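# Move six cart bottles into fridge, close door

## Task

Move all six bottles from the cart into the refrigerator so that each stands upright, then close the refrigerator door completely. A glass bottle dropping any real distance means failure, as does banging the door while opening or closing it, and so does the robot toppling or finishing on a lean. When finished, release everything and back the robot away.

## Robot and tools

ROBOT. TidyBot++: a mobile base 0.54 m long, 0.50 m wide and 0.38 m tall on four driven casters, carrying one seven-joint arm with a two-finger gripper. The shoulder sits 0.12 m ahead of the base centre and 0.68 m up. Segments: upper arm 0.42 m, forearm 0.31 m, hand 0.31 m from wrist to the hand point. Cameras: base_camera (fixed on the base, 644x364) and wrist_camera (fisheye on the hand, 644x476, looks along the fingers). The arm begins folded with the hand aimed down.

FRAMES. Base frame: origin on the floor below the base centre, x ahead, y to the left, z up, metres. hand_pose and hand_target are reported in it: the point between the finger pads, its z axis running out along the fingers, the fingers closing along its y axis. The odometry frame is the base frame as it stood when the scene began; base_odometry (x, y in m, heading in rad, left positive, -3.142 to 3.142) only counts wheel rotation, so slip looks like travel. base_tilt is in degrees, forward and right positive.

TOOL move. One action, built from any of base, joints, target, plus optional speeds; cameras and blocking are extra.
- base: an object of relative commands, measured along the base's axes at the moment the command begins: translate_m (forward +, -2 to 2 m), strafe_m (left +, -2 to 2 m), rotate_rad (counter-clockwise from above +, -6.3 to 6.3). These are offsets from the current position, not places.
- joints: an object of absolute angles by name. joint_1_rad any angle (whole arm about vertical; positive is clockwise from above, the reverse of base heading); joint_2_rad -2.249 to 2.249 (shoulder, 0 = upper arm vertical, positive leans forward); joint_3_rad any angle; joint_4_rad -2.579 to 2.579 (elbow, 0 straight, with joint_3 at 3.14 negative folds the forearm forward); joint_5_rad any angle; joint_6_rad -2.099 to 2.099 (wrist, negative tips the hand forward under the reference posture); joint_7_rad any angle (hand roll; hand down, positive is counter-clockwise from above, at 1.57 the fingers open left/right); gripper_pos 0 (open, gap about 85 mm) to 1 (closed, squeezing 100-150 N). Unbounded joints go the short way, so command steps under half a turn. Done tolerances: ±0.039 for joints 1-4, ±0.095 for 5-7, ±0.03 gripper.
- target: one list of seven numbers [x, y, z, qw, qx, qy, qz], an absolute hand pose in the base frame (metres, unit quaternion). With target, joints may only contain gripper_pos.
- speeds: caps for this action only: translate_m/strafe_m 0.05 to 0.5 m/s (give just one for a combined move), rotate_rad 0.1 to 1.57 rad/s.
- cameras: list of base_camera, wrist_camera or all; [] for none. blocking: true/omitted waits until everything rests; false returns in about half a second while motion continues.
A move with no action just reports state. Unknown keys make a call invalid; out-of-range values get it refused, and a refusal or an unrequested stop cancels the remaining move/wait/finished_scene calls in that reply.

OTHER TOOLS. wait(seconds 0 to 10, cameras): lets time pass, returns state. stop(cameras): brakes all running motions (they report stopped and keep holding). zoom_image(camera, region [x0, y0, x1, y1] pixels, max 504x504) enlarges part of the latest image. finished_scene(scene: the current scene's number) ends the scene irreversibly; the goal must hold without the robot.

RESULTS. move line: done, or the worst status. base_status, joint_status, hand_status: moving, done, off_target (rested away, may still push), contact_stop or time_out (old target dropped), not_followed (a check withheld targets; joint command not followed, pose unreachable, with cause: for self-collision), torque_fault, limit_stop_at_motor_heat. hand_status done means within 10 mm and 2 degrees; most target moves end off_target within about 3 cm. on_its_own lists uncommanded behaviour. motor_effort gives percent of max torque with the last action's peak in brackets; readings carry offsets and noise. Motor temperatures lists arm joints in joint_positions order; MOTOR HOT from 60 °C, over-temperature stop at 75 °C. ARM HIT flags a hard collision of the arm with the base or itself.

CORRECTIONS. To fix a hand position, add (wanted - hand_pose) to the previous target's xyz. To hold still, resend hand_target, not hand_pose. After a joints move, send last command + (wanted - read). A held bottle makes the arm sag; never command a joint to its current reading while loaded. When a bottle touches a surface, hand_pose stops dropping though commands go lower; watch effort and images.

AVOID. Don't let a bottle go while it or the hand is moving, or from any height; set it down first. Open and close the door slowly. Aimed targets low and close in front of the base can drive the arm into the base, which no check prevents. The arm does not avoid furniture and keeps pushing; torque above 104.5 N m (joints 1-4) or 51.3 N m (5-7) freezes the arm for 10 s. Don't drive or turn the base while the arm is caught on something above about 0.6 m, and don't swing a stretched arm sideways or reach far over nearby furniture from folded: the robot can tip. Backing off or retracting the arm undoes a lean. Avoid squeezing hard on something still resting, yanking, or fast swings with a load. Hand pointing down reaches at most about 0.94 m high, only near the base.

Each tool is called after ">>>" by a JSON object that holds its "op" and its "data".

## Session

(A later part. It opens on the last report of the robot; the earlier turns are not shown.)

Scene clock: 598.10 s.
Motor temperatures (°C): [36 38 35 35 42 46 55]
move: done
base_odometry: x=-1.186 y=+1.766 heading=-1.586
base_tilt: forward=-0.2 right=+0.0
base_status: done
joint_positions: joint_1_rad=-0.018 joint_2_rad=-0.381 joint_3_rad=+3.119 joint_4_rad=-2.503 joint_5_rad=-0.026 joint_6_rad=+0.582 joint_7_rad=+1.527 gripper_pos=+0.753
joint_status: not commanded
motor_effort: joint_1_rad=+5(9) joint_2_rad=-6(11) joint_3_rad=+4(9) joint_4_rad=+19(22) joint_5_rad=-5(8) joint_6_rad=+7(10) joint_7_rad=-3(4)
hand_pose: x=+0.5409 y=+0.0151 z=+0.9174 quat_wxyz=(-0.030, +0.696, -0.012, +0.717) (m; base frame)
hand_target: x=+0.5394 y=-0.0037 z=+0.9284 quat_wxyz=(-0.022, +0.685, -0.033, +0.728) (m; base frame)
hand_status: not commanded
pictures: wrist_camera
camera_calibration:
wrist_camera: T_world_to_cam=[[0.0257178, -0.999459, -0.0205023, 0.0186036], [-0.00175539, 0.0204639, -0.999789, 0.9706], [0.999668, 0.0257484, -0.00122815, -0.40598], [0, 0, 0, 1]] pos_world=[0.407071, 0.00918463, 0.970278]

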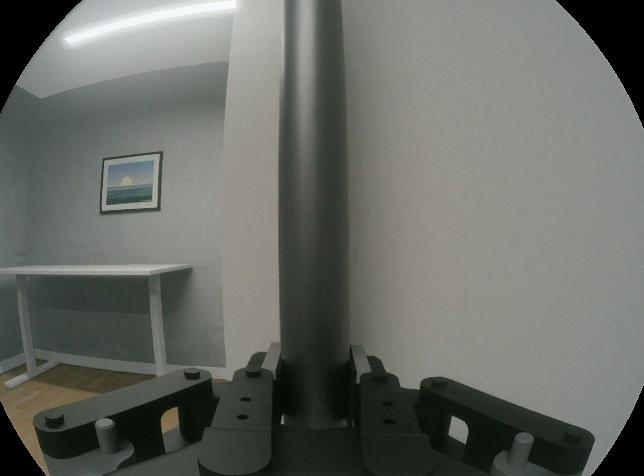

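>>> {"op": "move", "data": {"joints": {"gripper_pos": 0.1}, "cameras": []}}

>>> {"op": "move", "data": {"base": {"translate_m": -0.1}, "cameras": ["wrist_camera"]}}

Scene clock: 616.67 s.
Motor temperatures (°C): [36 38 35 35 42 46 55]
move: done
base_odometry: x=-1.186 y=+1.766 heading=-1.586
base_tilt: forward=-0.3 right=+0.1
base_status: not commanded
joint_positions: joint_1_rad=-0.010 joint_2_rad=-0.381 joint_3_rad=+3.135 joint_4_rad=-2.503 joint_5_rad=-0.029 joint_6_rad=+0.582 joint_7_rad=+1.526 gripper_pos=+0.100
joint_status: all done
motor_effort: joint_1_rad=+2(5) joint_2_rad=-5(6) joint_3_rad=+0(4) joint_4_rad=+21(21) joint_5_rad=+1(6) joint_6_rad=+8(9) joint_7_rad=+1(4)
hand_pose: x=+0.5413 y=+0.0038 z=+0.9174 quat_wxyz=(-0.024, +0.696, -0.023, +0.718) (m; base frame)
hand_target: x=+0.5394 y=-0.0037 z=+0.9284 quat_wxyz=(-0.022, +0.685, -0.033, +0.728) (m; base frame)
hand_status: not commanded
pictures: none
No camera images: "cameras" was empty.

Scene clock: 617.93 s.
Motor temperatures (°C): [36 38 35 35 42 46 55]
move: done
base_odometry: x=-1.184 y=+1.866 heading=-1.586
base_tilt: forward=-0.3 right=+0.0
base_status: done
joint_positions: joint_1_rad=-0.010 joint_2_rad=-0.386 joint_3_rad=+3.135 joint_4_rad=-2.503 joint_5_rad=-0.029 joint_6_rad=+0.582 joint_7_rad=+1.526 gripper_pos=+0.100
joint_status: not commanded
motor_effort: joint_1_rad=+2(2) joint_2_rad=-5(9) joint_3_rad=+0(1) joint_4_rad=+21(22) joint_5_rad=+1(1) joint_6_rad=+9(9) joint_7_rad=+1(1)
hand_pose: x=+0.5401 y=+0.0038 z=+0.9195 quat_wxyz=(-0.024, +0.694, -0.023, +0.719) (m; base frame)
hand_target: x=+0.5394 y=-0.0037 z=+0.9284 quat_wxyz=(-0.022, +0.685, -0.033, +0.728) (m; base frame)
hand_status: not commanded
pictures: wrist_camera
camera_calibration:
wrist_camera: T_world_to_cam=[[0.00203747, -0.999551, -0.0298818, 0.0287599], [0.0036543, 0.0298891, -0.999547, 0.969825], [0.999991, 0.00192735, 0.00371356, -0.409549], [0, 0, 0, 1]] pos_world=[0.405943, 0.000549102, 0.971766]

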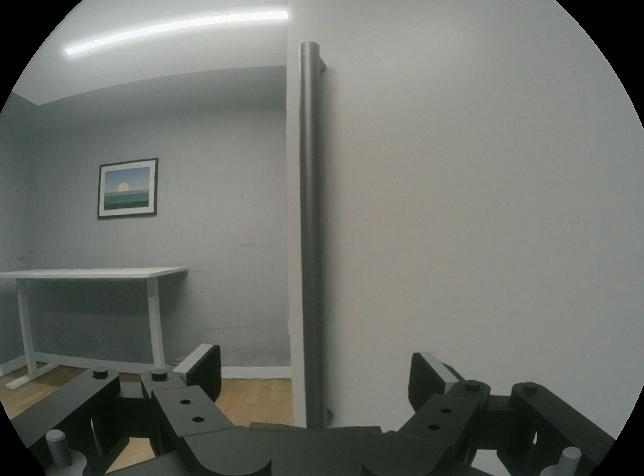

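>>> {"op": "wait", "data": {"seconds": 0.2, "cameras": ["wrist_camera", "base_camera"]}}

Scene clock: 635.67 s.
Motor temperatures (°C): [36 38 35 35 42 46 55]
base_odometry: x=-1.184 y=+1.866 heading=-1.586
base_tilt: forward=-0.2 right=+0.1
base_status: done
joint_positions: joint_1_rad=-0.010 joint_2_rad=-0.386 joint_3_rad=+3.135 joint_4_rad=-2.503 joint_5_rad=-0.029 joint_6_rad=+0.582 joint_7_rad=+1.526 gripper_pos=+0.100
joint_status: not commanded
motor_effort: joint_1_rad=+2(2) joint_2_rad=-5(9) joint_3_rad=-1(1) joint_4_rad=+21(22) joint_5_rad=+1(1) joint_6_rad=+8(9) joint_7_rad=+1(1)
hand_pose: x=+0.5401 y=+0.0038 z=+0.9195 quat_wxyz=(-0.024, +0.694, -0.023, +0.719) (m; base frame)
hand_target: x=+0.5394 y=-0.0037 z=+0.9284 quat_wxyz=(-0.022, +0.685, -0.033, +0.728) (m; base frame)
hand_status: not commanded
wait: 0.20 s; at rest from the start
pictures: base_camera, wrist_camera
camera_calibration:
wrist_camera: T_world_to_cam=[[0.00203747, -0.999551, -0.0298818, 0.0287599], [0.0036543, 0.0298891, -0.999547, 0.969825], [0.999991, 0.00192735, 0.00371356, -0.409549], [0, 0, 0, 1]] pos_world=[0.405943, 0.000549102, 0.971766]

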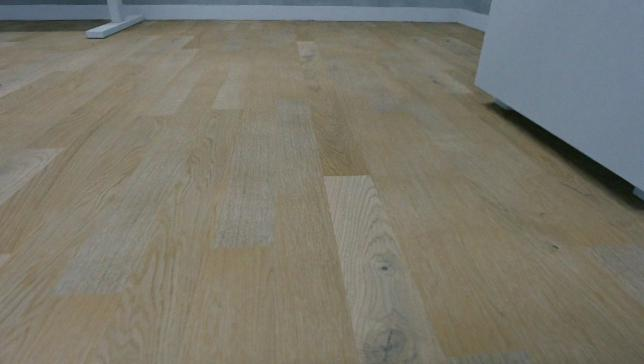

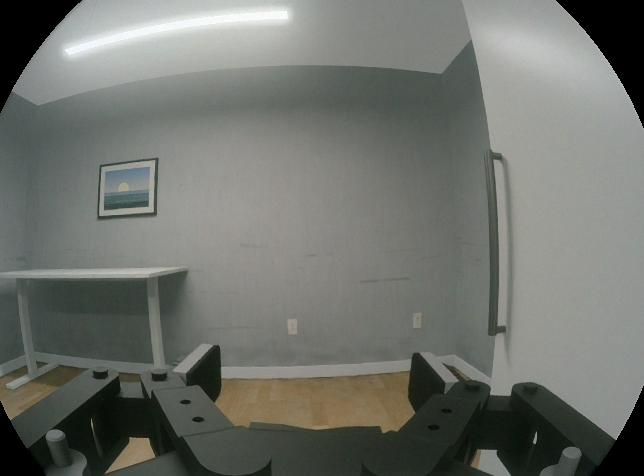

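>>> {"op": "wait", "data": {"seconds": 0.1, "cameras": ["wrist_camera"]}}

Scene clock: 641.47 s.
Motor temperatures (°C): [35 38 35 35 42 46 55]
base_odometry: x=-1.184 y=+1.866 heading=-1.586
base_tilt: forward=-0.3 right=+0.0
base_status: done
joint_positions: joint_1_rad=-0.010 joint_2_rad=-0.386 joint_3_rad=+3.135 joint_4_rad=-2.503 joint_5_rad=-0.029 joint_6_rad=+0.582 joint_7_rad=+1.526 gripper_pos=+0.100
joint_status: not commanded
motor_effort: joint_1_rad=+2(2) joint_2_rad=-5(9) joint_3_rad=+1(1) joint_4_rad=+21(22) joint_5_rad=+1(1) joint_6_rad=+8(9) joint_7_rad=+1(1)
hand_pose: x=+0.5401 y=+0.0038 z=+0.9195 quat_wxyz=(-0.024, +0.694, -0.023, +0.719) (m; base frame)
hand_target: x=+0.5394 y=-0.0037 z=+0.9284 quat_wxyz=(-0.022, +0.685, -0.033, +0.728) (m; base frame)
hand_status: not commanded
wait: 0.10 s; at rest from the start
pictures: wrist_camera
camera_calibration:
wrist_camera: T_world_to_cam=[[0.00203747, -0.999551, -0.0298818, 0.0287599], [0.0036543, 0.0298891, -0.999547, 0.969825], [0.999991, 0.00192735, 0.00371356, -0.409549], [0, 0, 0, 1]] pos_world=[0.405943, 0.000549102, 0.971766]

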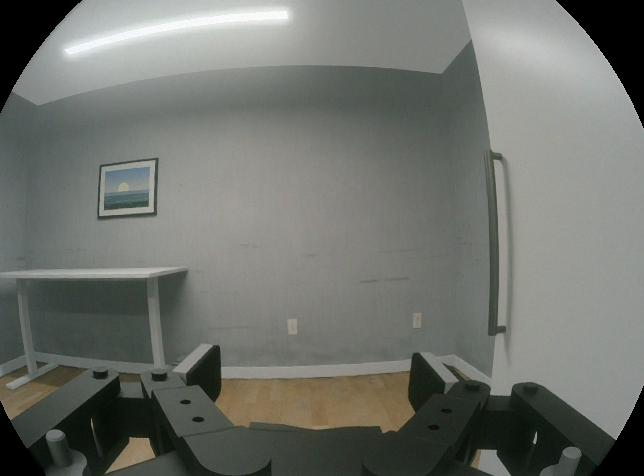

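>>> {"op": "move", "data": {"base": {"translate_m": 0.493, "strafe_m": 0.766, "rotate_rad": -3.064}, "joints": {"joint_1_rad": 0.0, "joint_2_rad": -0.2, "joint_4_rad": -0.9, "joint_6_rad": -1.5, "gripper_pos": 0.0}, "cameras": ["base_camera", "wrist_camera"]}}

Scene clock: 970.33 s.
Motor temperatures (°C): [35 36 34 35 42 46 54]
move: done
base_odometry: x=-0.426 y=+1.361 heading=+1.634
base_tilt: forward=-0.3 right=+0.0
base_status: done
joint_positions: joint_1_rad=-0.010 joint_2_rad=-0.211 joint_3_rad=+3.135 joint_4_rad=-0.919 joint_5_rad=-0.029 joint_6_rad=-1.460 joint_7_rad=+1.526 gripper_pos=+0.000
joint_status: all done
motor_effort: joint_1_rad=+2(4) joint_2_rad=-8(12) joint_3_rad=+0(2) joint_4_rad=+16(24) joint_5_rad=+0(1) joint_6_rad=+6(10) joint_7_rad=+1(1)
hand_pose: x=+0.4925 y=+0.0172 z=+1.1572 quat_wxyz=(-0.027, +0.884, -0.007, +0.467) (m; base frame)
hand_target: x=+0.4894 y=+0.0136 z=+1.1515 quat_wxyz=(-0.028, +0.891, -0.013, +0.453) (m; base frame)
hand_status: not commanded
pictures: base_camera, wrist_camera
camera_calibration:
wrist_camera: T_world_to_cam=[[0.0349929, -0.999097, -0.0241056, 0.0264013], [-0.588733, -0.00111722, -0.808327, 1.27814], [0.80757, 0.0424775, -0.58824, 0.416236], [0, 0, 0, 1]] pos_world=[0.41542, 0.0101248, 1.27864]

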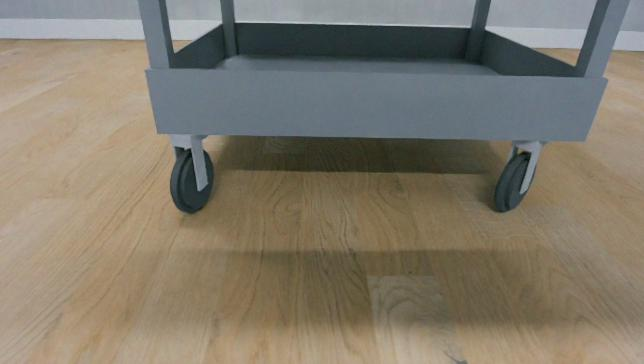

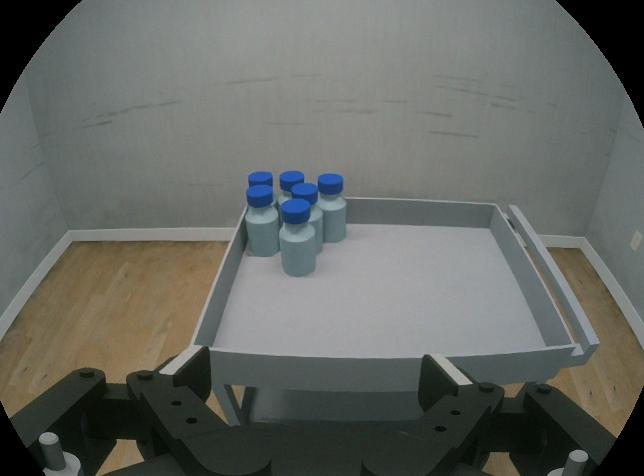

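>>> {"op": "move", "data": {}}

Scene clock: 1005.60 s.
Motor temperatures (°C): [35 36 34 35 42 46 54]
base_odometry: x=-0.426 y=+1.361 heading=+1.634
base_tilt: forward=-0.3 right=+0.0
base_status: done
joint_positions: joint_1_rad=-0.010 joint_2_rad=-0.211 joint_3_rad=+3.135 joint_4_rad=-0.919 joint_5_rad=-0.029 joint_6_rad=-1.460 joint_7_rad=+1.526 gripper_pos=+0.000
joint_status: all done
motor_effort: joint_1_rad=+2(4) joint_2_rad=-7(12) joint_3_rad=-1(2) joint_4_rad=+16(24) joint_5_rad=+0(1) joint_6_rad=+7(10) joint_7_rad=+1(1)
hand_pose: x=+0.4924 y=+0.0172 z=+1.1570 quat_wxyz=(-0.027, +0.884, -0.007, +0.467) (m; base frame)
hand_target: x=+0.4894 y=+0.0136 z=+1.1515 quat_wxyz=(-0.028, +0.891, -0.013, +0.453) (m; base frame)
hand_status: not commanded
pictures: base_camera, wrist_camera
camera_calibration:
wrist_camera: T_world_to_cam=[[0.0349885, -0.999097, -0.0241032, 0.026399], [-0.589274, -0.00114511, -0.807933, 1.27774], [0.807176, 0.0424717, -0.588782, 0.417049], [0, 0, 0, 1]] pos_world=[0.415384, 0.0101255, 1.27852]

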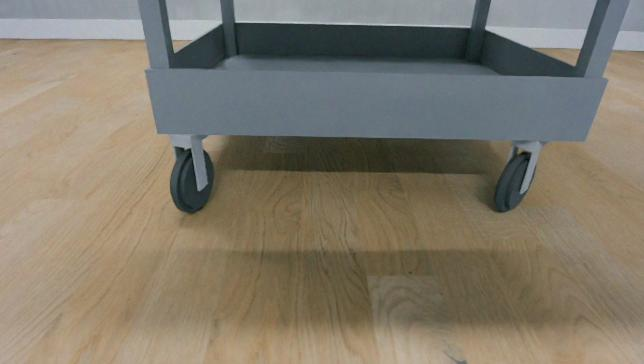

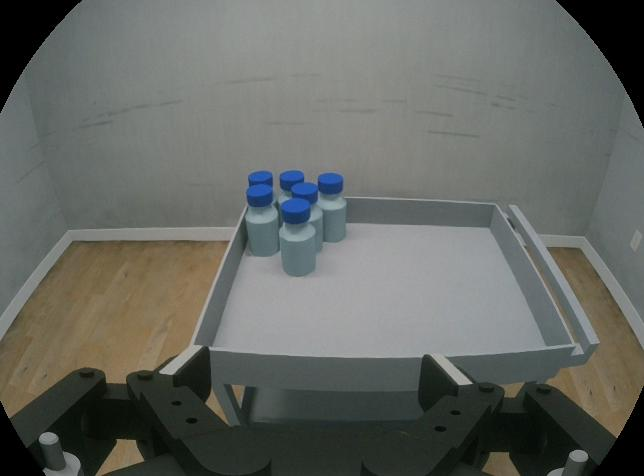

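>>> {"op": "move", "data": {"base": {"translate_m": 0.27, "strafe_m": -0.09}, "speeds": {"translate_m": 0.2}}}

Scene clock: 1181.57 s.
Motor temperatures (°C): [35 36 34 35 41 45 54]
move: done
base_odometry: x=-0.353 y=+1.636 heading=+1.633
base_tilt: forward=-0.2 right=+0.0
base_status: done
joint_positions: joint_1_rad=-0.010 joint_2_rad=-0.200 joint_3_rad=+3.135 joint_4_rad=-0.918 joint_5_rad=-0.029 joint_6_rad=-1.462 joint_7_rad=+1.526 gripper_pos=+0.000
joint_status: not commanded
motor_effort: joint_1_rad=+2(3) joint_2_rad=-8(11) joint_3_rad=+0(1) joint_4_rad=+17(18) joint_5_rad=+1(1) joint_6_rad=+6(8) joint_7_rad=+1(1)
hand_pose: x=+0.4972 y=+0.0172 z=+1.1528 quat_wxyz=(-0.027, +0.887, -0.007, +0.462) (m; base frame)
hand_target: x=+0.4894 y=+0.0136 z=+1.1515 quat_wxyz=(-0.028, +0.891, -0.013, +0.453) (m; base frame)
hand_status: not commanded
pictures: base_camera, wrist_camera
camera_calibration:
wrist_camera: T_world_to_cam=[[0.0347343, -0.9991, -0.0243486, 0.0265873], [-0.598949, -0.00130716, -0.800786, 1.27379], [0.800034, 0.0423983, -0.598455, 0.425375], [0, 0, 0, 1]] pos_world=[0.421697, 0.0101933, 1.27525]

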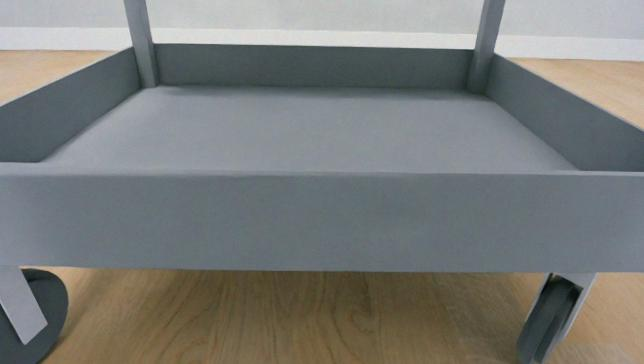

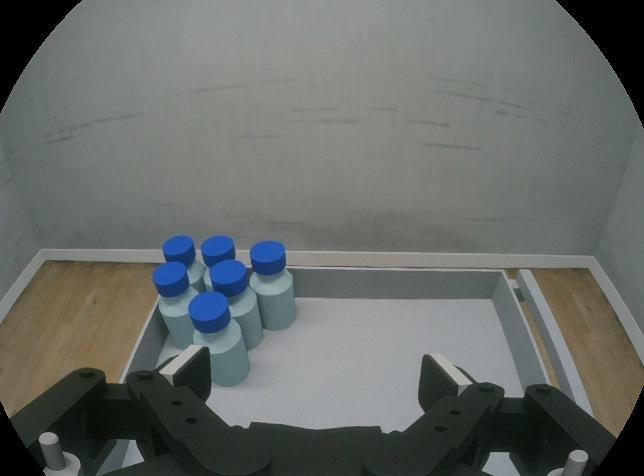

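>>> {"op": "move", "data": {"joints": {"joint_1_rad": 0.0, "joint_2_rad": -0.2, "joint_4_rad": -0.9, "joint_6_rad": -2.05}}}

Scene clock: 1207.17 s.
Motor temperatures (°C): [35 36 34 35 41 45 54]
move: done
base_odometry: x=-0.353 y=+1.636 heading=+1.633
base_tilt: forward=-0.2 right=+0.0
base_status: not commanded
joint_positions: joint_1_rad=-0.010 joint_2_rad=-0.200 joint_3_rad=+3.135 joint_4_rad=-0.917 joint_5_rad=-0.029 joint_6_rad=-2.010 joint_7_rad=+1.526 gripper_pos=+0.000
joint_status: all done
motor_effort: joint_1_rad=+2(3) joint_2_rad=-6(9) joint_3_rad=+1(1) joint_4_rad=+14(17) joint_5_rad=+0(1) joint_6_rad=+4(7) joint_7_rad=+1(1)
hand_pose: x=+0.3672 y=+0.0141 z=+1.0463 quat_wxyz=(-0.017, +0.979, -0.005, +0.205) (m; base frame)
hand_target: x=+0.3565 y=+0.0120 z=+1.0470 quat_wxyz=(-0.019, +0.981, -0.011, +0.194) (m; base frame)
hand_status: not commanded
pictures: base_camera, wrist_camera
camera_calibration:
wrist_camera: T_world_to_cam=[[0.0319645, -0.999259, -0.0214277, 0.0233796], [-0.927566, -0.021672, -0.373031, 0.784008], [0.372291, 0.0317993, -0.927571, 0.967354], [0, 0, 0, 1]] pos_world=[0.366334, 0.00959208, 1.19025]

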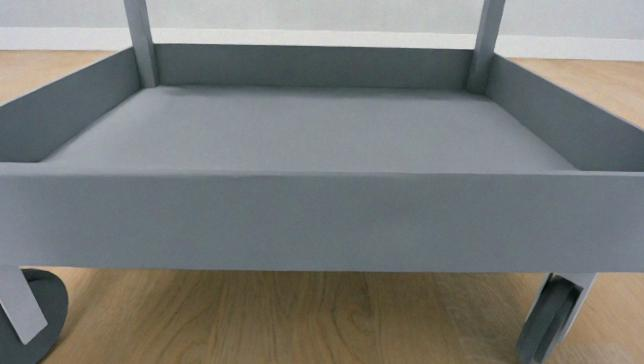

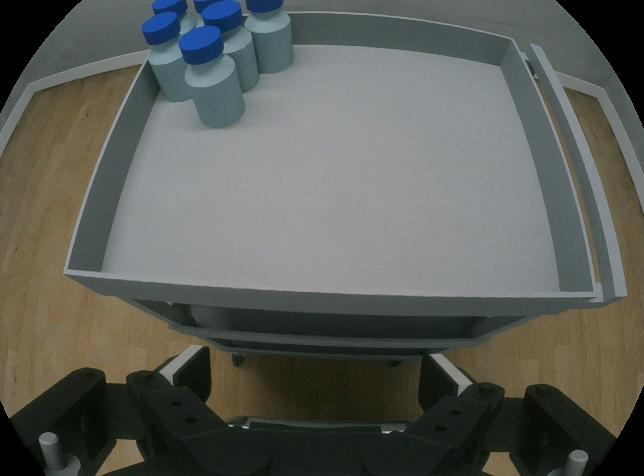

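>>> {"op": "move", "data": {"base": {"rotate_rad": -0.03}, "joints": {"joint_1_rad": 0.0, "joint_2_rad": 0.13, "joint_4_rad": -0.94, "joint_6_rad": -2.09, "joint_7_rad": -0.05}}}

Scene clock: 1249.47 s.
Motor temperatures (°C): [35 36 34 35 41 45 54]
move: done
base_odometry: x=-0.353 y=+1.636 heading=+1.604
base_tilt: forward=-0.2 right=+0.1
base_status: done
joint_positions: joint_1_rad=-0.010 joint_2_rad=+0.129 joint_3_rad=+3.136 joint_4_rad=-0.930 joint_5_rad=-0.029 joint_6_rad=-2.049 joint_7_rad=-0.004 gripper_pos=+0.000
joint_status: all done
motor_effort: joint_1_rad=+2(3) joint_2_rad=-19(21) joint_3_rad=+0(2) joint_4_rad=+16(17) joint_5_rad=+1(2) joint_6_rad=+0(4) joint_7_rad=+1(2)
hand_pose: x=+0.4573 y=+0.0146 z=+0.9420 quat_wxyz=(-0.021, +0.716, -0.698, +0.002) (m; base frame)
hand_target: x=+0.4434 y=+0.0117 z=+0.9389 quat_wxyz=(-0.004, +0.696, -0.718, -0.018) (m; base frame)
hand_status: not commanded
pictures: base_camera, wrist_camera
camera_calibration:
wrist_camera: T_world_to_cam=[[-0.997401, -0.0629684, -0.0350289, 0.488638], [-0.0649115, 0.996238, 0.0574197, 0.0137933], [0.0312814, 0.0595442, -0.997735, 1.05863], [0, 0, 0, 1]] pos_world=[0.455148, -0.0460083, 1.07256]

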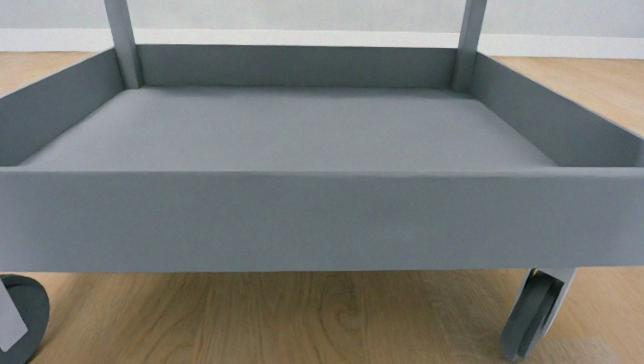

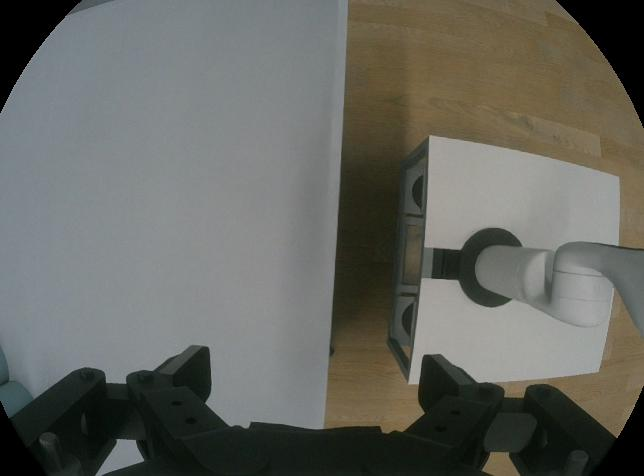

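>>> {"op": "move", "data": {"joints": {"joint_1_rad": 0.0, "joint_2_rad": 0.11, "joint_4_rad": -1.075, "joint_6_rad": -2.007, "joint_7_rad": -0.05}, "cameras": ["wrist_camera"]}}

>>> {"op": "move", "data": {"joints": {"joint_1_rad": 0.0, "joint_2_rad": 0.08, "joint_4_rad": -1.229, "joint_6_rad": -1.885, "joint_7_rad": -0.05}, "cameras": ["wrist_camera"]}}

Scene clock: 1266.20 s.
Motor temperatures (°C): [35 36 34 35 41 45 54]
move: done
base_odometry: x=-0.353 y=+1.636 heading=+1.604
base_tilt: forward=-0.3 right=+0.0
base_status: not commanded
joint_positions: joint_1_rad=-0.010 joint_2_rad=+0.129 joint_3_rad=+3.136 joint_4_rad=-1.064 joint_5_rad=-0.029 joint_6_rad=-2.036 joint_7_rad=-0.007 gripper_pos=+0.000
joint_status: all done
motor_effort: joint_1_rad=+2(4) joint_2_rad=-19(20) joint_3_rad=+0(1) joint_4_rad=+16(17) joint_5_rad=+1(1) joint_6_rad=-1(2) joint_7_rad=+1(2)
hand_pose: x=+0.4377 y=+0.0144 z=+0.9050 quat_wxyz=(+0.022, +0.714, -0.699, -0.041) (m; base frame)
hand_target: x=+0.4406 y=+0.0122 z=+0.9076 quat_wxyz=(+0.007, +0.695, -0.718, -0.029) (m; base frame)
hand_status: not commanded
pictures: wrist_camera
camera_calibration:
wrist_camera: T_world_to_cam=[[-0.994485, -0.0595827, 0.0863097, 0.356601], [-0.0542563, 0.99655, 0.0627983, 0.00534156], [-0.0897537, 0.0577692, -0.994287, 1.07222], [0, 0, 0, 1]] pos_world=[0.45116, -0.0460174, 1.03499]

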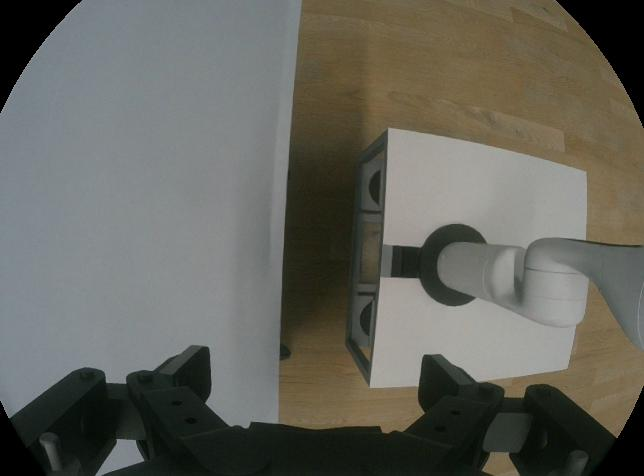

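Scene clock: 1267.27 s.
Motor temperatures (°C): [35 36 34 35 41 45 54]
move: done
base_odometry: x=-0.353 y=+1.636 heading=+1.604
base_tilt: forward=-0.2 right=+0.0
base_status: not commanded
joint_positions: joint_1_rad=-0.010 joint_2_rad=+0.108 joint_3_rad=+3.136 joint_4_rad=-1.217 joint_5_rad=-0.029 joint_6_rad=-1.928 joint_7_rad=-0.007 gripper_pos=+0.000
joint_status: all done
motor_effort: joint_1_rad=+2(3) joint_2_rad=-19(20) joint_3_rad=+0(1) joint_4_rad=+17(18) joint_5_rad=+1(1) joint_6_rad=-1(2) joint_7_rad=+1(2)
hand_pose: x=+0.4343 y=+0.0148 z=+0.8673 quat_wxyz=(+0.030, +0.712, -0.700, -0.049) (m; base frame)
hand_target: x=+0.4398 y=+0.0127 z=+0.8719 quat_wxyz=(+0.007, +0.693, -0.720, -0.031) (m; base frame)
hand_status: not commanded
pictures: wrist_camera
camera_calibration:
wrist_camera: T_world_to_cam=[[-0.992368, -0.0566644, 0.109523, 0.335437], [-0.0497933, 0.996676, 0.064486, 0.00372726], [-0.112813, 0.0585404, -0.99189, 1.04235], [0, 0, 0, 1]] pos_world=[0.450653, -0.0457272, 0.996921]

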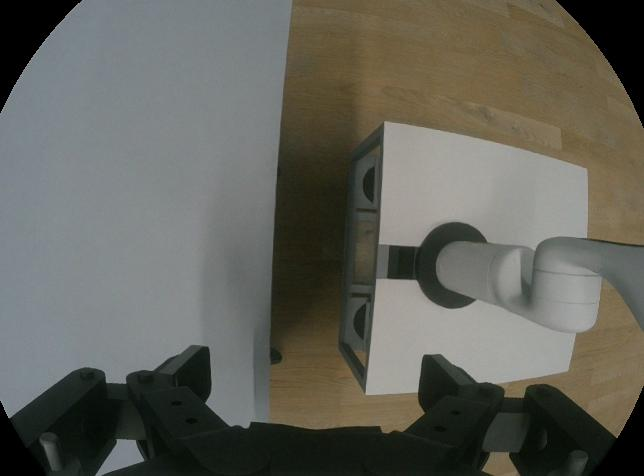

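>>> {"op": "move", "data": {"joints": {"joint_1_rad": 0.0, "joint_2_rad": 0.08, "joint_4_rad": -1.229, "joint_6_rad": -1.81, "joint_7_rad": -0.05}, "cameras": ["wrist_camera"]}}

Scene clock: 1278.93 s.
Motor temperatures (°C): [35 36 34 35 41 45 54]
move: done
base_odometry: x=-0.353 y=+1.636 heading=+1.604
base_tilt: forward=-0.2 right=+0.1
base_status: not commanded
joint_positions: joint_1_rad=-0.010 joint_2_rad=+0.104 joint_3_rad=+3.136 joint_4_rad=-1.218 joint_5_rad=-0.029 joint_6_rad=-1.837 joint_7_rad=-0.007 gripper_pos=+0.000
joint_status: all done
motor_effort: joint_1_rad=+2(3) joint_2_rad=-19(21) joint_3_rad=+0(1) joint_4_rad=+17(17) joint_5_rad=+0(2) joint_6_rad=+0(2) joint_7_rad=+1(2)
hand_pose: x=+0.4617 y=+0.0155 z=+0.8666 quat_wxyz=(-0.004, +0.713, -0.701, -0.016) (m; base frame)
hand_target: x=+0.4632 y=+0.0130 z=+0.8716 quat_wxyz=(-0.020, +0.693, -0.720, -0.005) (m; base frame)
hand_status: not commanded
pictures: wrist_camera
camera_calibration:
wrist_camera: T_world_to_cam=[[-0.998413, -0.054122, 0.0155841, 0.446881], [-0.0530639, 0.996679, 0.0617688, 0.00830384], [-0.0188754, 0.0608438, -0.997969, 1.00658], [0, 0, 0, 1]] pos_world=[0.465612, -0.0453342, 0.997057]

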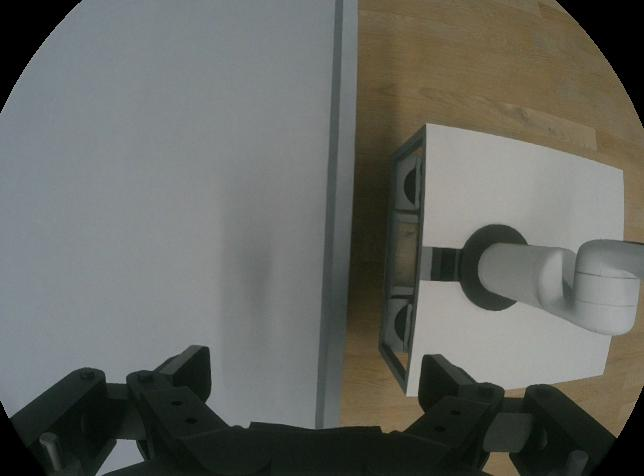

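>>> {"op": "move", "data": {"joints": {"joint_6_rad": -1.835, "gripper_pos": 0.75}, "cameras": ["wrist_camera"]}}

>>> {"op": "move", "data": {"joints": {"gripper_pos": 0.9}, "cameras": ["wrist_camera"]}}

Scene clock: 1294.40 s.
Motor temperatures (°C): [35 36 34 35 41 45 54]
move: done
base_odometry: x=-0.353 y=+1.636 heading=+1.604
base_tilt: forward=-0.3 right=+0.0
base_status: not commanded
joint_positions: joint_1_rad=-0.010 joint_2_rad=+0.104 joint_3_rad=+3.136 joint_4_rad=-1.218 joint_5_rad=-0.029 joint_6_rad=-1.841 joint_7_rad=-0.007 gripper_pos=+0.750
joint_status: all done
motor_effort: joint_1_rad=+2(3) joint_2_rad=-19(19) joint_3_rad=+1(1) joint_4_rad=+17(18) joint_5_rad=+1(1) joint_6_rad=+0(2) joint_7_rad=+1(1)
hand_pose: x=+0.4603 y=+0.0155 z=+0.8666 quat_wxyz=(-0.002, +0.713, -0.701, -0.018) (m; base frame)
hand_target: x=+0.4554 y=+0.0129 z=+0.8715 quat_wxyz=(-0.011, +0.693, -0.720, -0.013) (m; base frame)
hand_status: not commanded
pictures: wrist_camera
camera_calibration:
wrist_camera: T_world_to_cam=[[-0.998332, -0.0541858, 0.0199356, 0.441704], [-0.0528602, 0.996682, 0.0618969, 0.00805655], [-0.0232233, 0.0607398, -0.997883, 1.00852], [0, 0, 0, 1]] pos_world=[0.464814, -0.045353, 0.997081]

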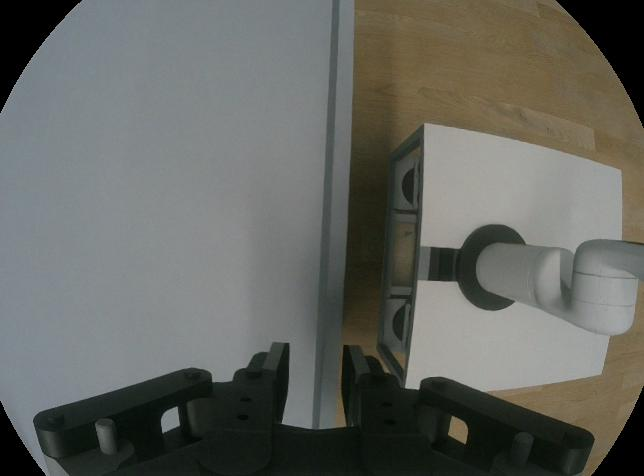

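Scene clock: 1294.97 s.
Motor temperatures (°C): [35 36 34 35 41 45 54]
move: done
base_odometry: x=-0.353 y=+1.636 heading=+1.604
base_tilt: forward=-0.2 right=+0.0
base_status: not commanded
joint_positions: joint_1_rad=-0.010 joint_2_rad=+0.099 joint_3_rad=+3.136 joint_4_rad=-1.223 joint_5_rad=-0.029 joint_6_rad=-1.845 joint_7_rad=-0.007 gripper_pos=+0.900
joint_status: all done
motor_effort: joint_1_rad=+2(2) joint_2_rad=-18(19) joint_3_rad=-1(1) joint_4_rad=+18(19) joint_5_rad=-1(2) joint_6_rad=+0(5) joint_7_rad=+1(1)
hand_pose: x=+0.4570 y=+0.0154 z=+0.8669 quat_wxyz=(-0.001, +0.713, -0.701, -0.019) (m; base frame)
hand_target: x=+0.4554 y=+0.0129 z=+0.8715 quat_wxyz=(-0.011, +0.693, -0.720, -0.013) (m; base frame)
hand_status: not commanded
pictures: wrist_camera
camera_calibration:
wrist_camera: T_world_to_cam=[[-0.998256, -0.0539979, 0.0238421, 0.434951], [-0.0524335, 0.996699, 0.0619749, 0.00765743], [-0.0271099, 0.0606167, -0.997793, 1.01042], [0, 0, 0, 1]] pos_world=[0.461986, -0.0453943, 0.997348]

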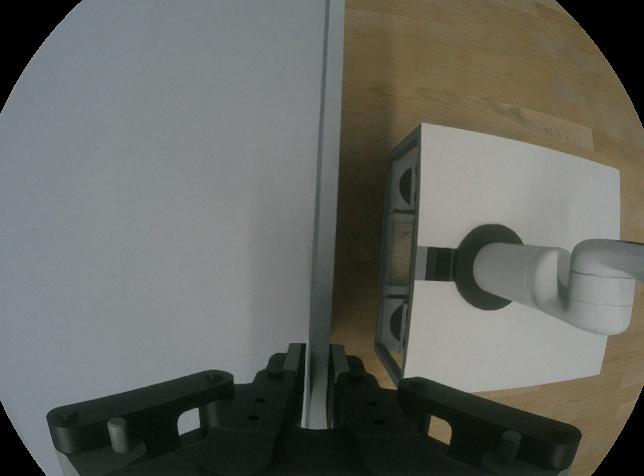

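>>> {"op": "move", "data": {"joints": {"gripper_pos": 0.98}, "cameras": ["wrist_camera"]}}

Scene clock: 1299.77 s.
Motor temperatures (°C): [35 36 34 35 41 45 54]
move: done
base_odometry: x=-0.353 y=+1.636 heading=+1.604
base_tilt: forward=-0.3 right=+0.0
base_status: not commanded
joint_positions: joint_1_rad=-0.010 joint_2_rad=+0.097 joint_3_rad=+3.136 joint_4_rad=-1.224 joint_5_rad=-0.029 joint_6_rad=-1.845 joint_7_rad=-0.012 gripper_pos=+0.958
joint_status: all done
motor_effort: joint_1_rad=+1(2) joint_2_rad=-17(18) joint_3_rad=+0(2) joint_4_rad=+17(19) joint_5_rad=+0(1) joint_6_rad=-1(4) joint_7_rad=+1(2)
hand_pose: x=+0.4563 y=+0.0154 z=+0.8672 quat_wxyz=(-0.001, +0.711, -0.703, -0.019) (m; base frame)
hand_target: x=+0.4554 y=+0.0129 z=+0.8715 quat_wxyz=(-0.011, +0.693, -0.720, -0.013) (m; base frame)
hand_status: not commanded
pictures: wrist_camera
camera_calibration:
wrist_camera: T_world_to_cam=[[-0.998511, -0.0493222, 0.0233097, 0.43476], [-0.0478013, 0.996942, 0.0618264, 0.00562188], [-0.0262879, 0.06062, -0.997815, 1.01037], [0, 0, 0, 1]] pos_world=[0.460942, -0.0454098, 0.997676]

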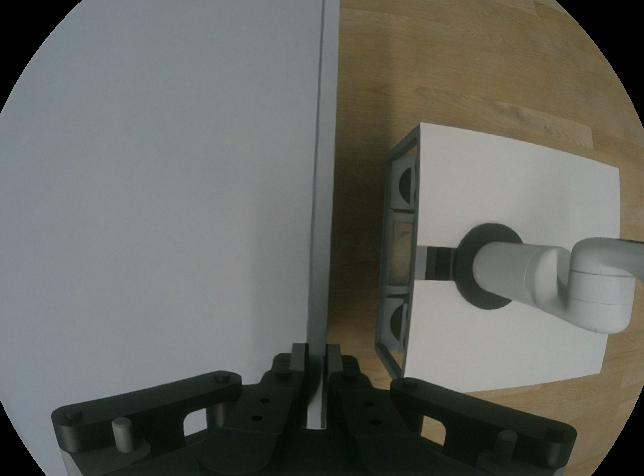

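>>> {"op": "move", "data": {"base": {"translate_m": -0.12, "strafe_m": -0.01}, "speeds": {"translate_m": 0.1}, "joints": {"gripper_pos": 1.0}}}

Scene clock: 1311.90 s.
Motor temperatures (°C): [35 37 34 35 41 45 54]
move: off_target
base_odometry: x=-0.339 y=+1.517 heading=+1.603
base_tilt: forward=-0.3 right=+0.0
base_status: done
joint_positions: joint_1_rad=-0.009 joint_2_rad=+0.097 joint_3_rad=+3.135 joint_4_rad=-1.223 joint_5_rad=-0.029 joint_6_rad=-1.816 joint_7_rad=-0.012 gripper_pos=+0.961
joint_status: gripper_pos off_target (ended at +0.961, target +1.000)
motor_effort: joint_1_rad=+2(5) joint_2_rad=-19(24) joint_3_rad=+0(3) joint_4_rad=+15(18) joint_5_rad=+0(3) joint_6_rad=-2(11) joint_7_rad=+0(2)
hand_pose: x=+0.4658 y=+0.0153 z=+0.8672 quat_wxyz=(-0.012, +0.711, -0.703, -0.009) (m; base frame)
hand_target: x=+0.4554 y=+0.0129 z=+0.8715 quat_wxyz=(-0.011, +0.693, -0.720, -0.013) (m; base frame)
hand_status: not commanded
pictures: base_camera, wrist_camera
camera_calibration:
wrist_camera: T_world_to_cam=[[-0.998856, -0.0473774, -0.00652496, 0.470259], [-0.0476882, 0.996989, 0.0611384, 0.00675106], [0.00360874, 0.0613796, -0.998108, 0.996856], [0, 0, 0, 1]] pos_world=[0.466446, -0.0456377, 0.997626]

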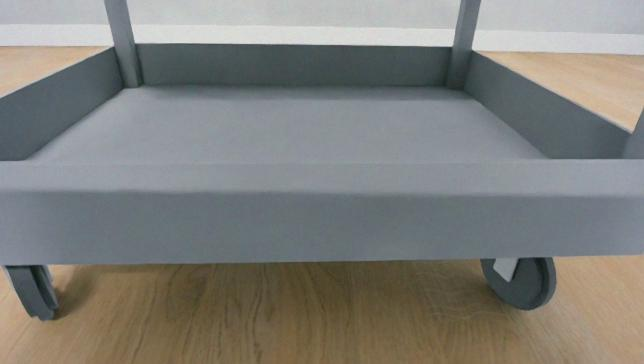

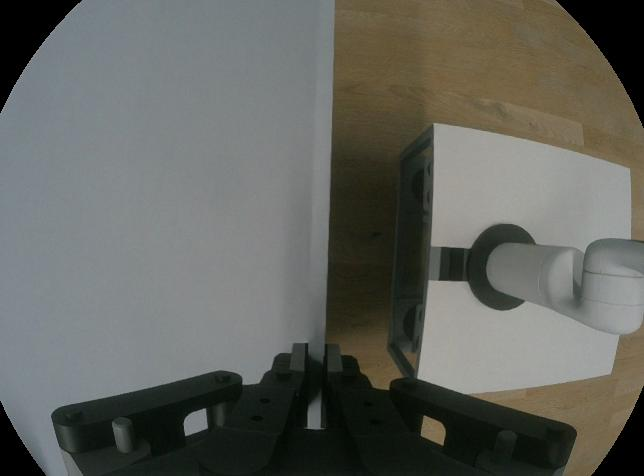

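>>> {"op": "move", "data": {"base": {"translate_m": -1.3, "strafe_m": -0.1}, "speeds": {"translate_m": 0.13}}}

Scene clock: 1331.97 s.
Motor temperatures (°C): [35 37 34 34 41 45 54]
move: done
base_odometry: x=-0.197 y=+0.221 heading=+1.603
base_tilt: forward=-0.3 right=+0.0
base_status: done
joint_positions: joint_1_rad=+0.043 joint_2_rad=+0.094 joint_3_rad=+3.179 joint_4_rad=-1.227 joint_5_rad=-0.024 joint_6_rad=-1.826 joint_7_rad=-0.047 gripper_pos=+0.961
joint_status: not commanded
motor_effort: joint_1_rad=-7(9) joint_2_rad=-17(26) joint_3_rad=-9(11) joint_4_rad=+16(20) joint_5_rad=-8(11) joint_6_rad=-2(12) joint_7_rad=+7(8)
hand_pose: x=+0.4615 y=-0.0181 z=+0.8671 quat_wxyz=(-0.005, +0.663, -0.749, -0.009) (m; base frame)
hand_target: x=+0.4554 y=+0.0129 z=+0.8715 quat_wxyz=(-0.011, +0.693, -0.720, -0.013) (m; base frame)
hand_status: not commanded
pictures: base_camera, wrist_camera
camera_calibration:
wrist_camera: T_world_to_cam=[[-0.996471, 0.0838141, 0.0046144, 0.455959], [0.0839408, 0.995099, 0.0522693, -0.0132732], [-0.000210876, 0.0524722, -0.998622, 1.00094], [0, 0, 0, 1]] pos_world=[0.455675, -0.077529, 0.998148]

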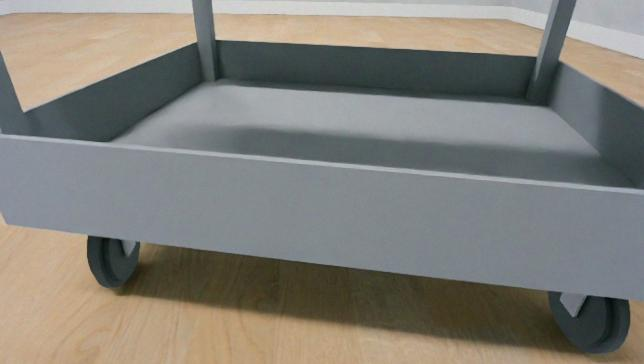

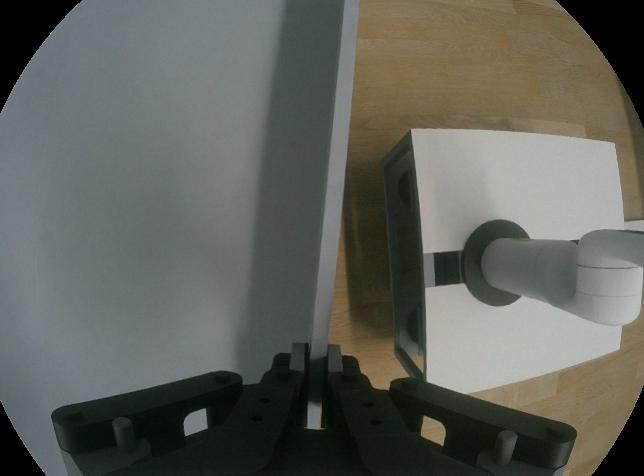

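>>> {"op": "move", "data": {"joints": {"gripper_pos": 0.3}, "cameras": ["wrist_camera"]}}

>>> {"op": "move", "data": {"joints": {"joint_1_rad": 0.0, "joint_2_rad": 0.08, "joint_4_rad": -0.94, "joint_6_rad": -2.09, "joint_7_rad": -0.05}}}

Scene clock: 1391.10 s.
Motor temperatures (°C): [35 37 34 34 41 45 54]
move: done
base_odometry: x=-0.197 y=+0.221 heading=+1.603
base_tilt: forward=-0.3 right=+0.0
base_status: not commanded
joint_positions: joint_1_rad=+0.000 joint_2_rad=+0.094 joint_3_rad=+3.136 joint_4_rad=-1.228 joint_5_rad=-0.036 joint_6_rad=-1.826 joint_7_rad=-0.044 gripper_pos=+0.300
joint_status: all done
motor_effort: joint_1_rad=+2(8) joint_2_rad=-19(21) joint_3_rad=-1(9) joint_4_rad=+17(19) joint_5_rad=+0(8) joint_6_rad=+0(2) joint_7_rad=+1(7)
hand_pose: x=+0.4611 y=+0.0142 z=+0.8671 quat_wxyz=(-0.010, +0.697, -0.717, -0.015) (m; base frame)
hand_target: x=+0.4554 y=+0.0129 z=+0.8715 quat_wxyz=(-0.011, +0.693, -0.720, -0.013) (m; base frame)
hand_status: not commanded
pictures: wrist_camera
camera_calibration:
wrist_camera: T_world_to_cam=[[-0.999952, -0.00832339, 0.00522332, 0.455257], [-0.00795079, 0.997674, 0.0677016, -0.0163788], [-0.00577468, 0.0676568, -0.997692, 1.00077], [0, 0, 0, 1]] pos_world=[0.460884, -0.047579, 0.997192]

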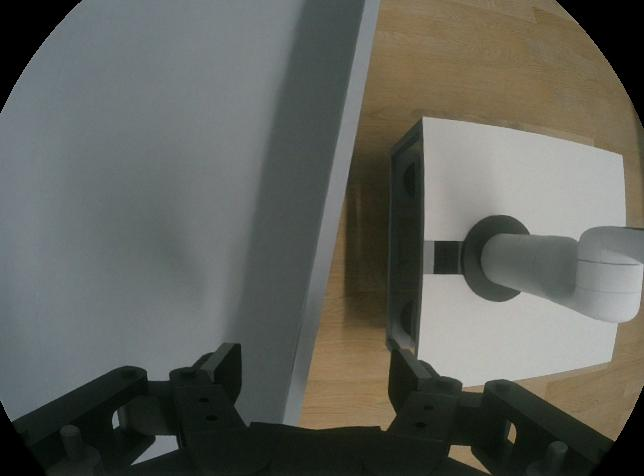

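Scene clock: 1392.47 s.
Motor temperatures (°C): [35 37 34 34 41 45 54]
move: done
base_odometry: x=-0.197 y=+0.221 heading=+1.603
base_tilt: forward=-0.2 right=+0.0
base_status: not commanded
joint_positions: joint_1_rad=+0.000 joint_2_rad=+0.093 joint_3_rad=+3.136 joint_4_rad=-0.961 joint_5_rad=-0.036 joint_6_rad=-2.047 joint_7_rad=-0.044 gripper_pos=+0.300
joint_status: all done
motor_effort: joint_1_rad=+2(3) joint_2_rad=-18(20) joint_3_rad=+0(1) joint_4_rad=+15(18) joint_5_rad=+1(1) joint_6_rad=+0(1) joint_7_rad=+1(2)
hand_pose: x=+0.4440 y=+0.0131 z=+0.9452 quat_wxyz=(-0.026, +0.699, -0.714, +0.002) (m; base frame)
hand_target: x=+0.4302 y=+0.0117 z=+0.9548 quat_wxyz=(-0.022, +0.696, -0.717, +0.000) (m; base frame)
hand_status: not commanded
pictures: base_camera, wrist_camera
camera_calibration:
wrist_camera: T_world_to_cam=[[-0.999013, -0.0156925, -0.0415513, 0.481593], [-0.0183518, 0.997754, 0.0644146, -0.0130522], [0.0404472, 0.0651135, -0.997058, 1.05754], [0, 0, 0, 1]] pos_world=[0.438104, -0.0482799, 1.07528]

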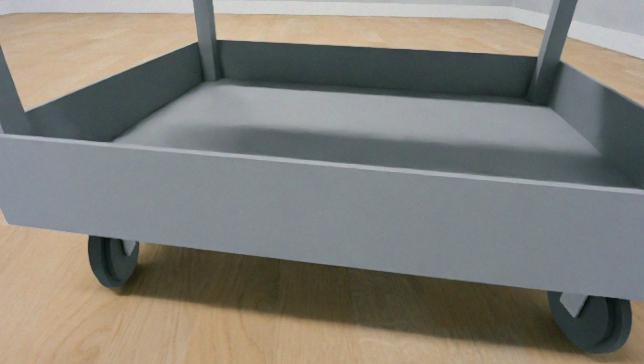

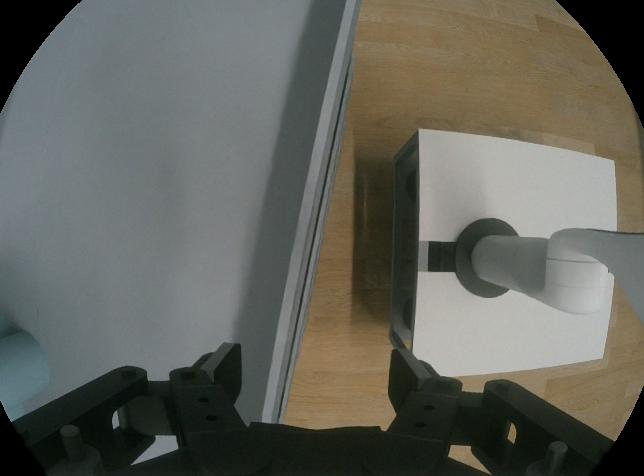

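>>> {"op": "move", "data": {"base": {"translate_m": -0.15}, "joints": {"joint_1_rad": 0.0, "joint_2_rad": -0.2, "joint_4_rad": -0.9, "joint_6_rad": -1.6, "joint_7_rad": 1.52, "gripper_pos": 0.0}}}

Scene clock: 1400.43 s.
Motor temperatures (°C): [35 37 34 34 41 45 54]
move: done
base_odometry: x=-0.192 y=+0.071 heading=+1.603
base_tilt: forward=-0.2 right=+0.0
base_status: done
joint_positions: joint_1_rad=+0.000 joint_2_rad=-0.182 joint_3_rad=+3.136 joint_4_rad=-0.920 joint_5_rad=-0.036 joint_6_rad=-1.642 joint_7_rad=+1.475 gripper_pos=+0.000
joint_status: all done
motor_effort: joint_1_rad=+2(3) joint_2_rad=-8(23) joint_3_rad=+0(2) joint_4_rad=+16(18) joint_5_rad=+1(2) joint_6_rad=+5(6) joint_7_rad=+1(2)
hand_pose: x=+0.4688 y=+0.0151 z=+1.1028 quat_wxyz=(-0.035, +0.928, -0.034, +0.370) (m; base frame)
hand_target: x=+0.4698 y=+0.0135 z=+1.1273 quat_wxyz=(-0.027, +0.913, -0.014, +0.408) (m; base frame)
hand_status: not commanded
pictures: base_camera, wrist_camera
camera_calibration:
wrist_camera: T_world_to_cam=[[-0.0094971, -0.99791, -0.0639153, 0.0885308], [-0.746829, 0.0495828, -0.663165, 1.1335], [0.664949, 0.0414357, -0.745739, 0.643963], [0, 0, 0, 1]] pos_world=[0.419171, 0.00546058, 1.23759]

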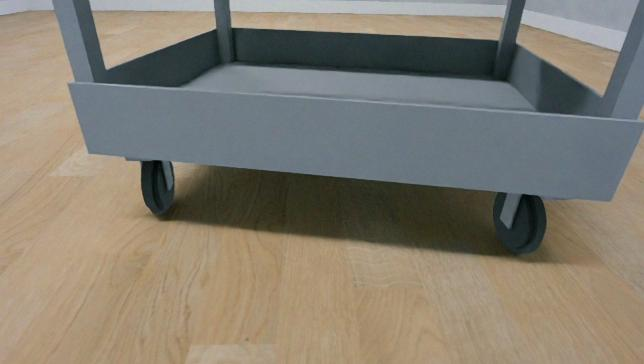

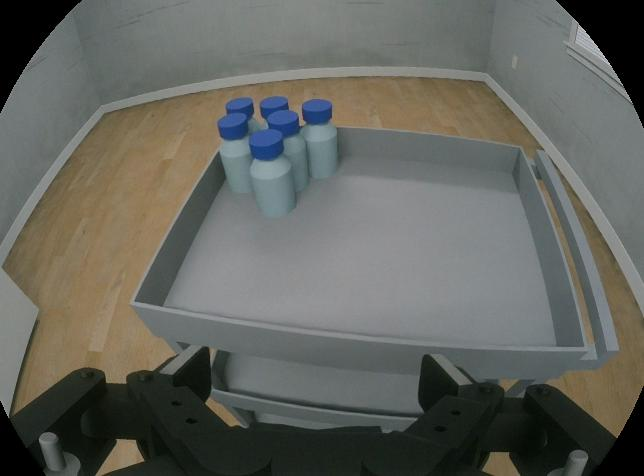

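>>> {"op": "move", "data": {"base": {"strafe_m": 0.62, "rotate_rad": 1.57}, "speeds": {"strafe_m": 0.35, "rotate_rad": 0.8}, "joints": {"joint_1_rad": 0.0, "joint_2_rad": -0.39, "joint_4_rad": -2.5, "joint_6_rad": 0.6, "joint_7_rad": 1.55}}}

Scene clock: 1418.97 s.
Motor temperatures (°C): [35 37 34 34 41 45 54]
move: done
base_odometry: x=-0.812 y=+0.051 heading=-3.110
base_tilt: forward=-0.2 right=+0.0
base_status: done
joint_positions: joint_1_rad=+0.000 joint_2_rad=-0.370 joint_3_rad=+3.140 joint_4_rad=-2.489 joint_5_rad=-0.036 joint_6_rad=+0.556 joint_7_rad=+1.507 gripper_pos=+0.000
joint_status: all done
motor_effort: joint_1_rad=+2(4) joint_2_rad=-6(13) joint_3_rad=+1(3) joint_4_rad=+20(23) joint_5_rad=+1(1) joint_6_rad=+9(10) joint_7_rad=+1(2)
hand_pose: x=+0.5464 y=-0.0036 z=+0.9126 quat_wxyz=(-0.027, +0.703, -0.039, +0.709) (m; base frame)
hand_target: x=+0.5394 y=-0.0037 z=+0.9284 quat_wxyz=(-0.012, +0.685, -0.023, +0.728) (m; base frame)
hand_status: not commanded
pictures: base_camera, wrist_camera
camera_calibration:
wrist_camera: T_world_to_cam=[[-0.016032, -0.998253, -0.0568676, 0.0556217], [-0.0238077, 0.0572399, -0.998077, 0.976858], [0.999588, -0.0146473, -0.0246838, -0.389744], [0, 0, 0, 1]] pos_world=[0.413732, -0.00609944, 0.968522]

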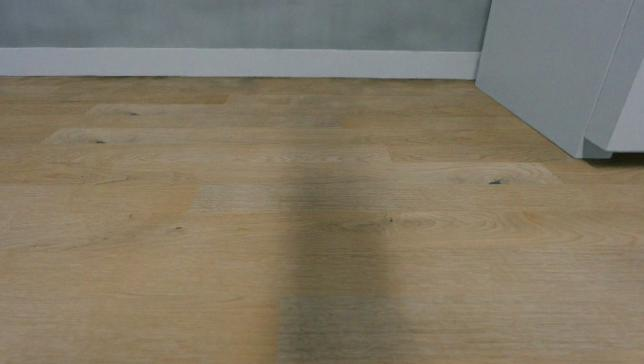

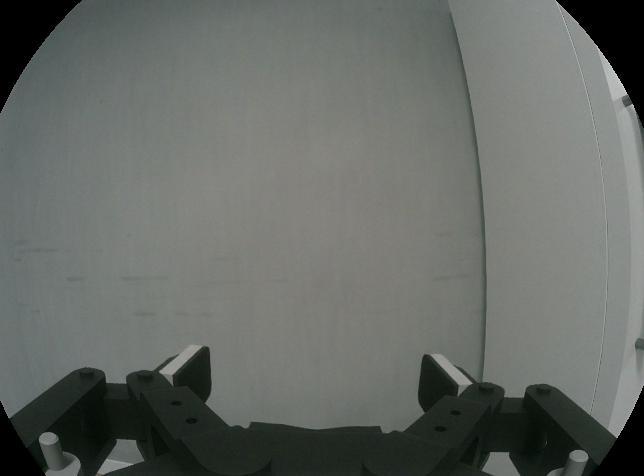

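>>> {"op": "move", "data": {"base": {"strafe_m": -0.74, "rotate_rad": 0.02}, "speeds": {"strafe_m": 0.35}}}

Scene clock: 1447.23 s.
Motor temperatures (°C): [35 37 34 34 41 45 54]
move: done
base_odometry: x=-0.835 y=+0.790 heading=-3.090
base_tilt: forward=-0.2 right=-0.1
base_status: done
joint_positions: joint_1_rad=+0.000 joint_2_rad=-0.371 joint_3_rad=+3.139 joint_4_rad=-2.489 joint_5_rad=-0.036 joint_6_rad=+0.560 joint_7_rad=+1.507 gripper_pos=+0.000
joint_status: not commanded
motor_effort: joint_1_rad=+2(3) joint_2_rad=-6(6) joint_3_rad=+0(3) joint_4_rad=+21(22) joint_5_rad=+1(2) joint_6_rad=+9(9) joint_7_rad=+1(1)
hand_pose: x=+0.5461 y=-0.0032 z=+0.9142 quat_wxyz=(-0.027, +0.702, -0.039, +0.711) (m; base frame)
hand_target: x=+0.5394 y=-0.0037 z=+0.9284 quat_wxyz=(-0.012, +0.685, -0.023, +0.728) (m; base frame)
hand_status: not commanded
pictures: base_camera, wrist_camera
camera_calibration:
wrist_camera: T_world_to_cam=[[-0.0149212, -0.998315, -0.0560819, 0.0548403], [-0.0190071, 0.0563612, -0.99823, 0.975924], [0.999708, -0.0138288, -0.0198161, -0.393873], [0, 0, 0, 1]] pos_world=[0.413126, -0.00570322, 0.969467]

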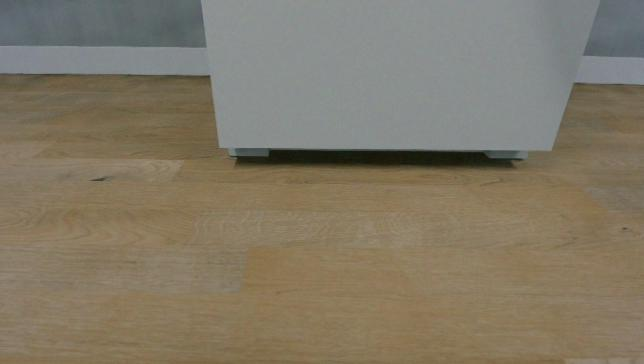

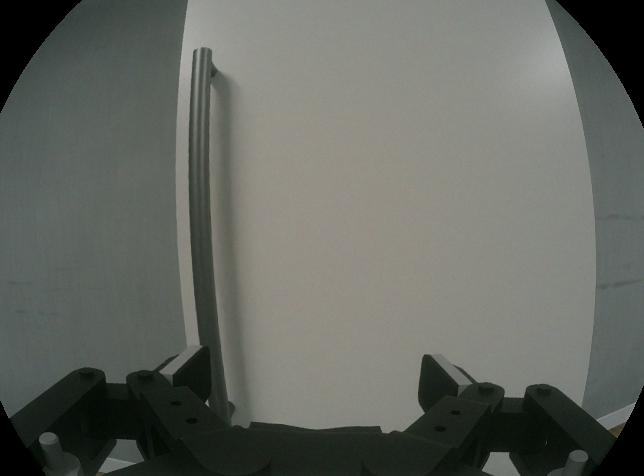

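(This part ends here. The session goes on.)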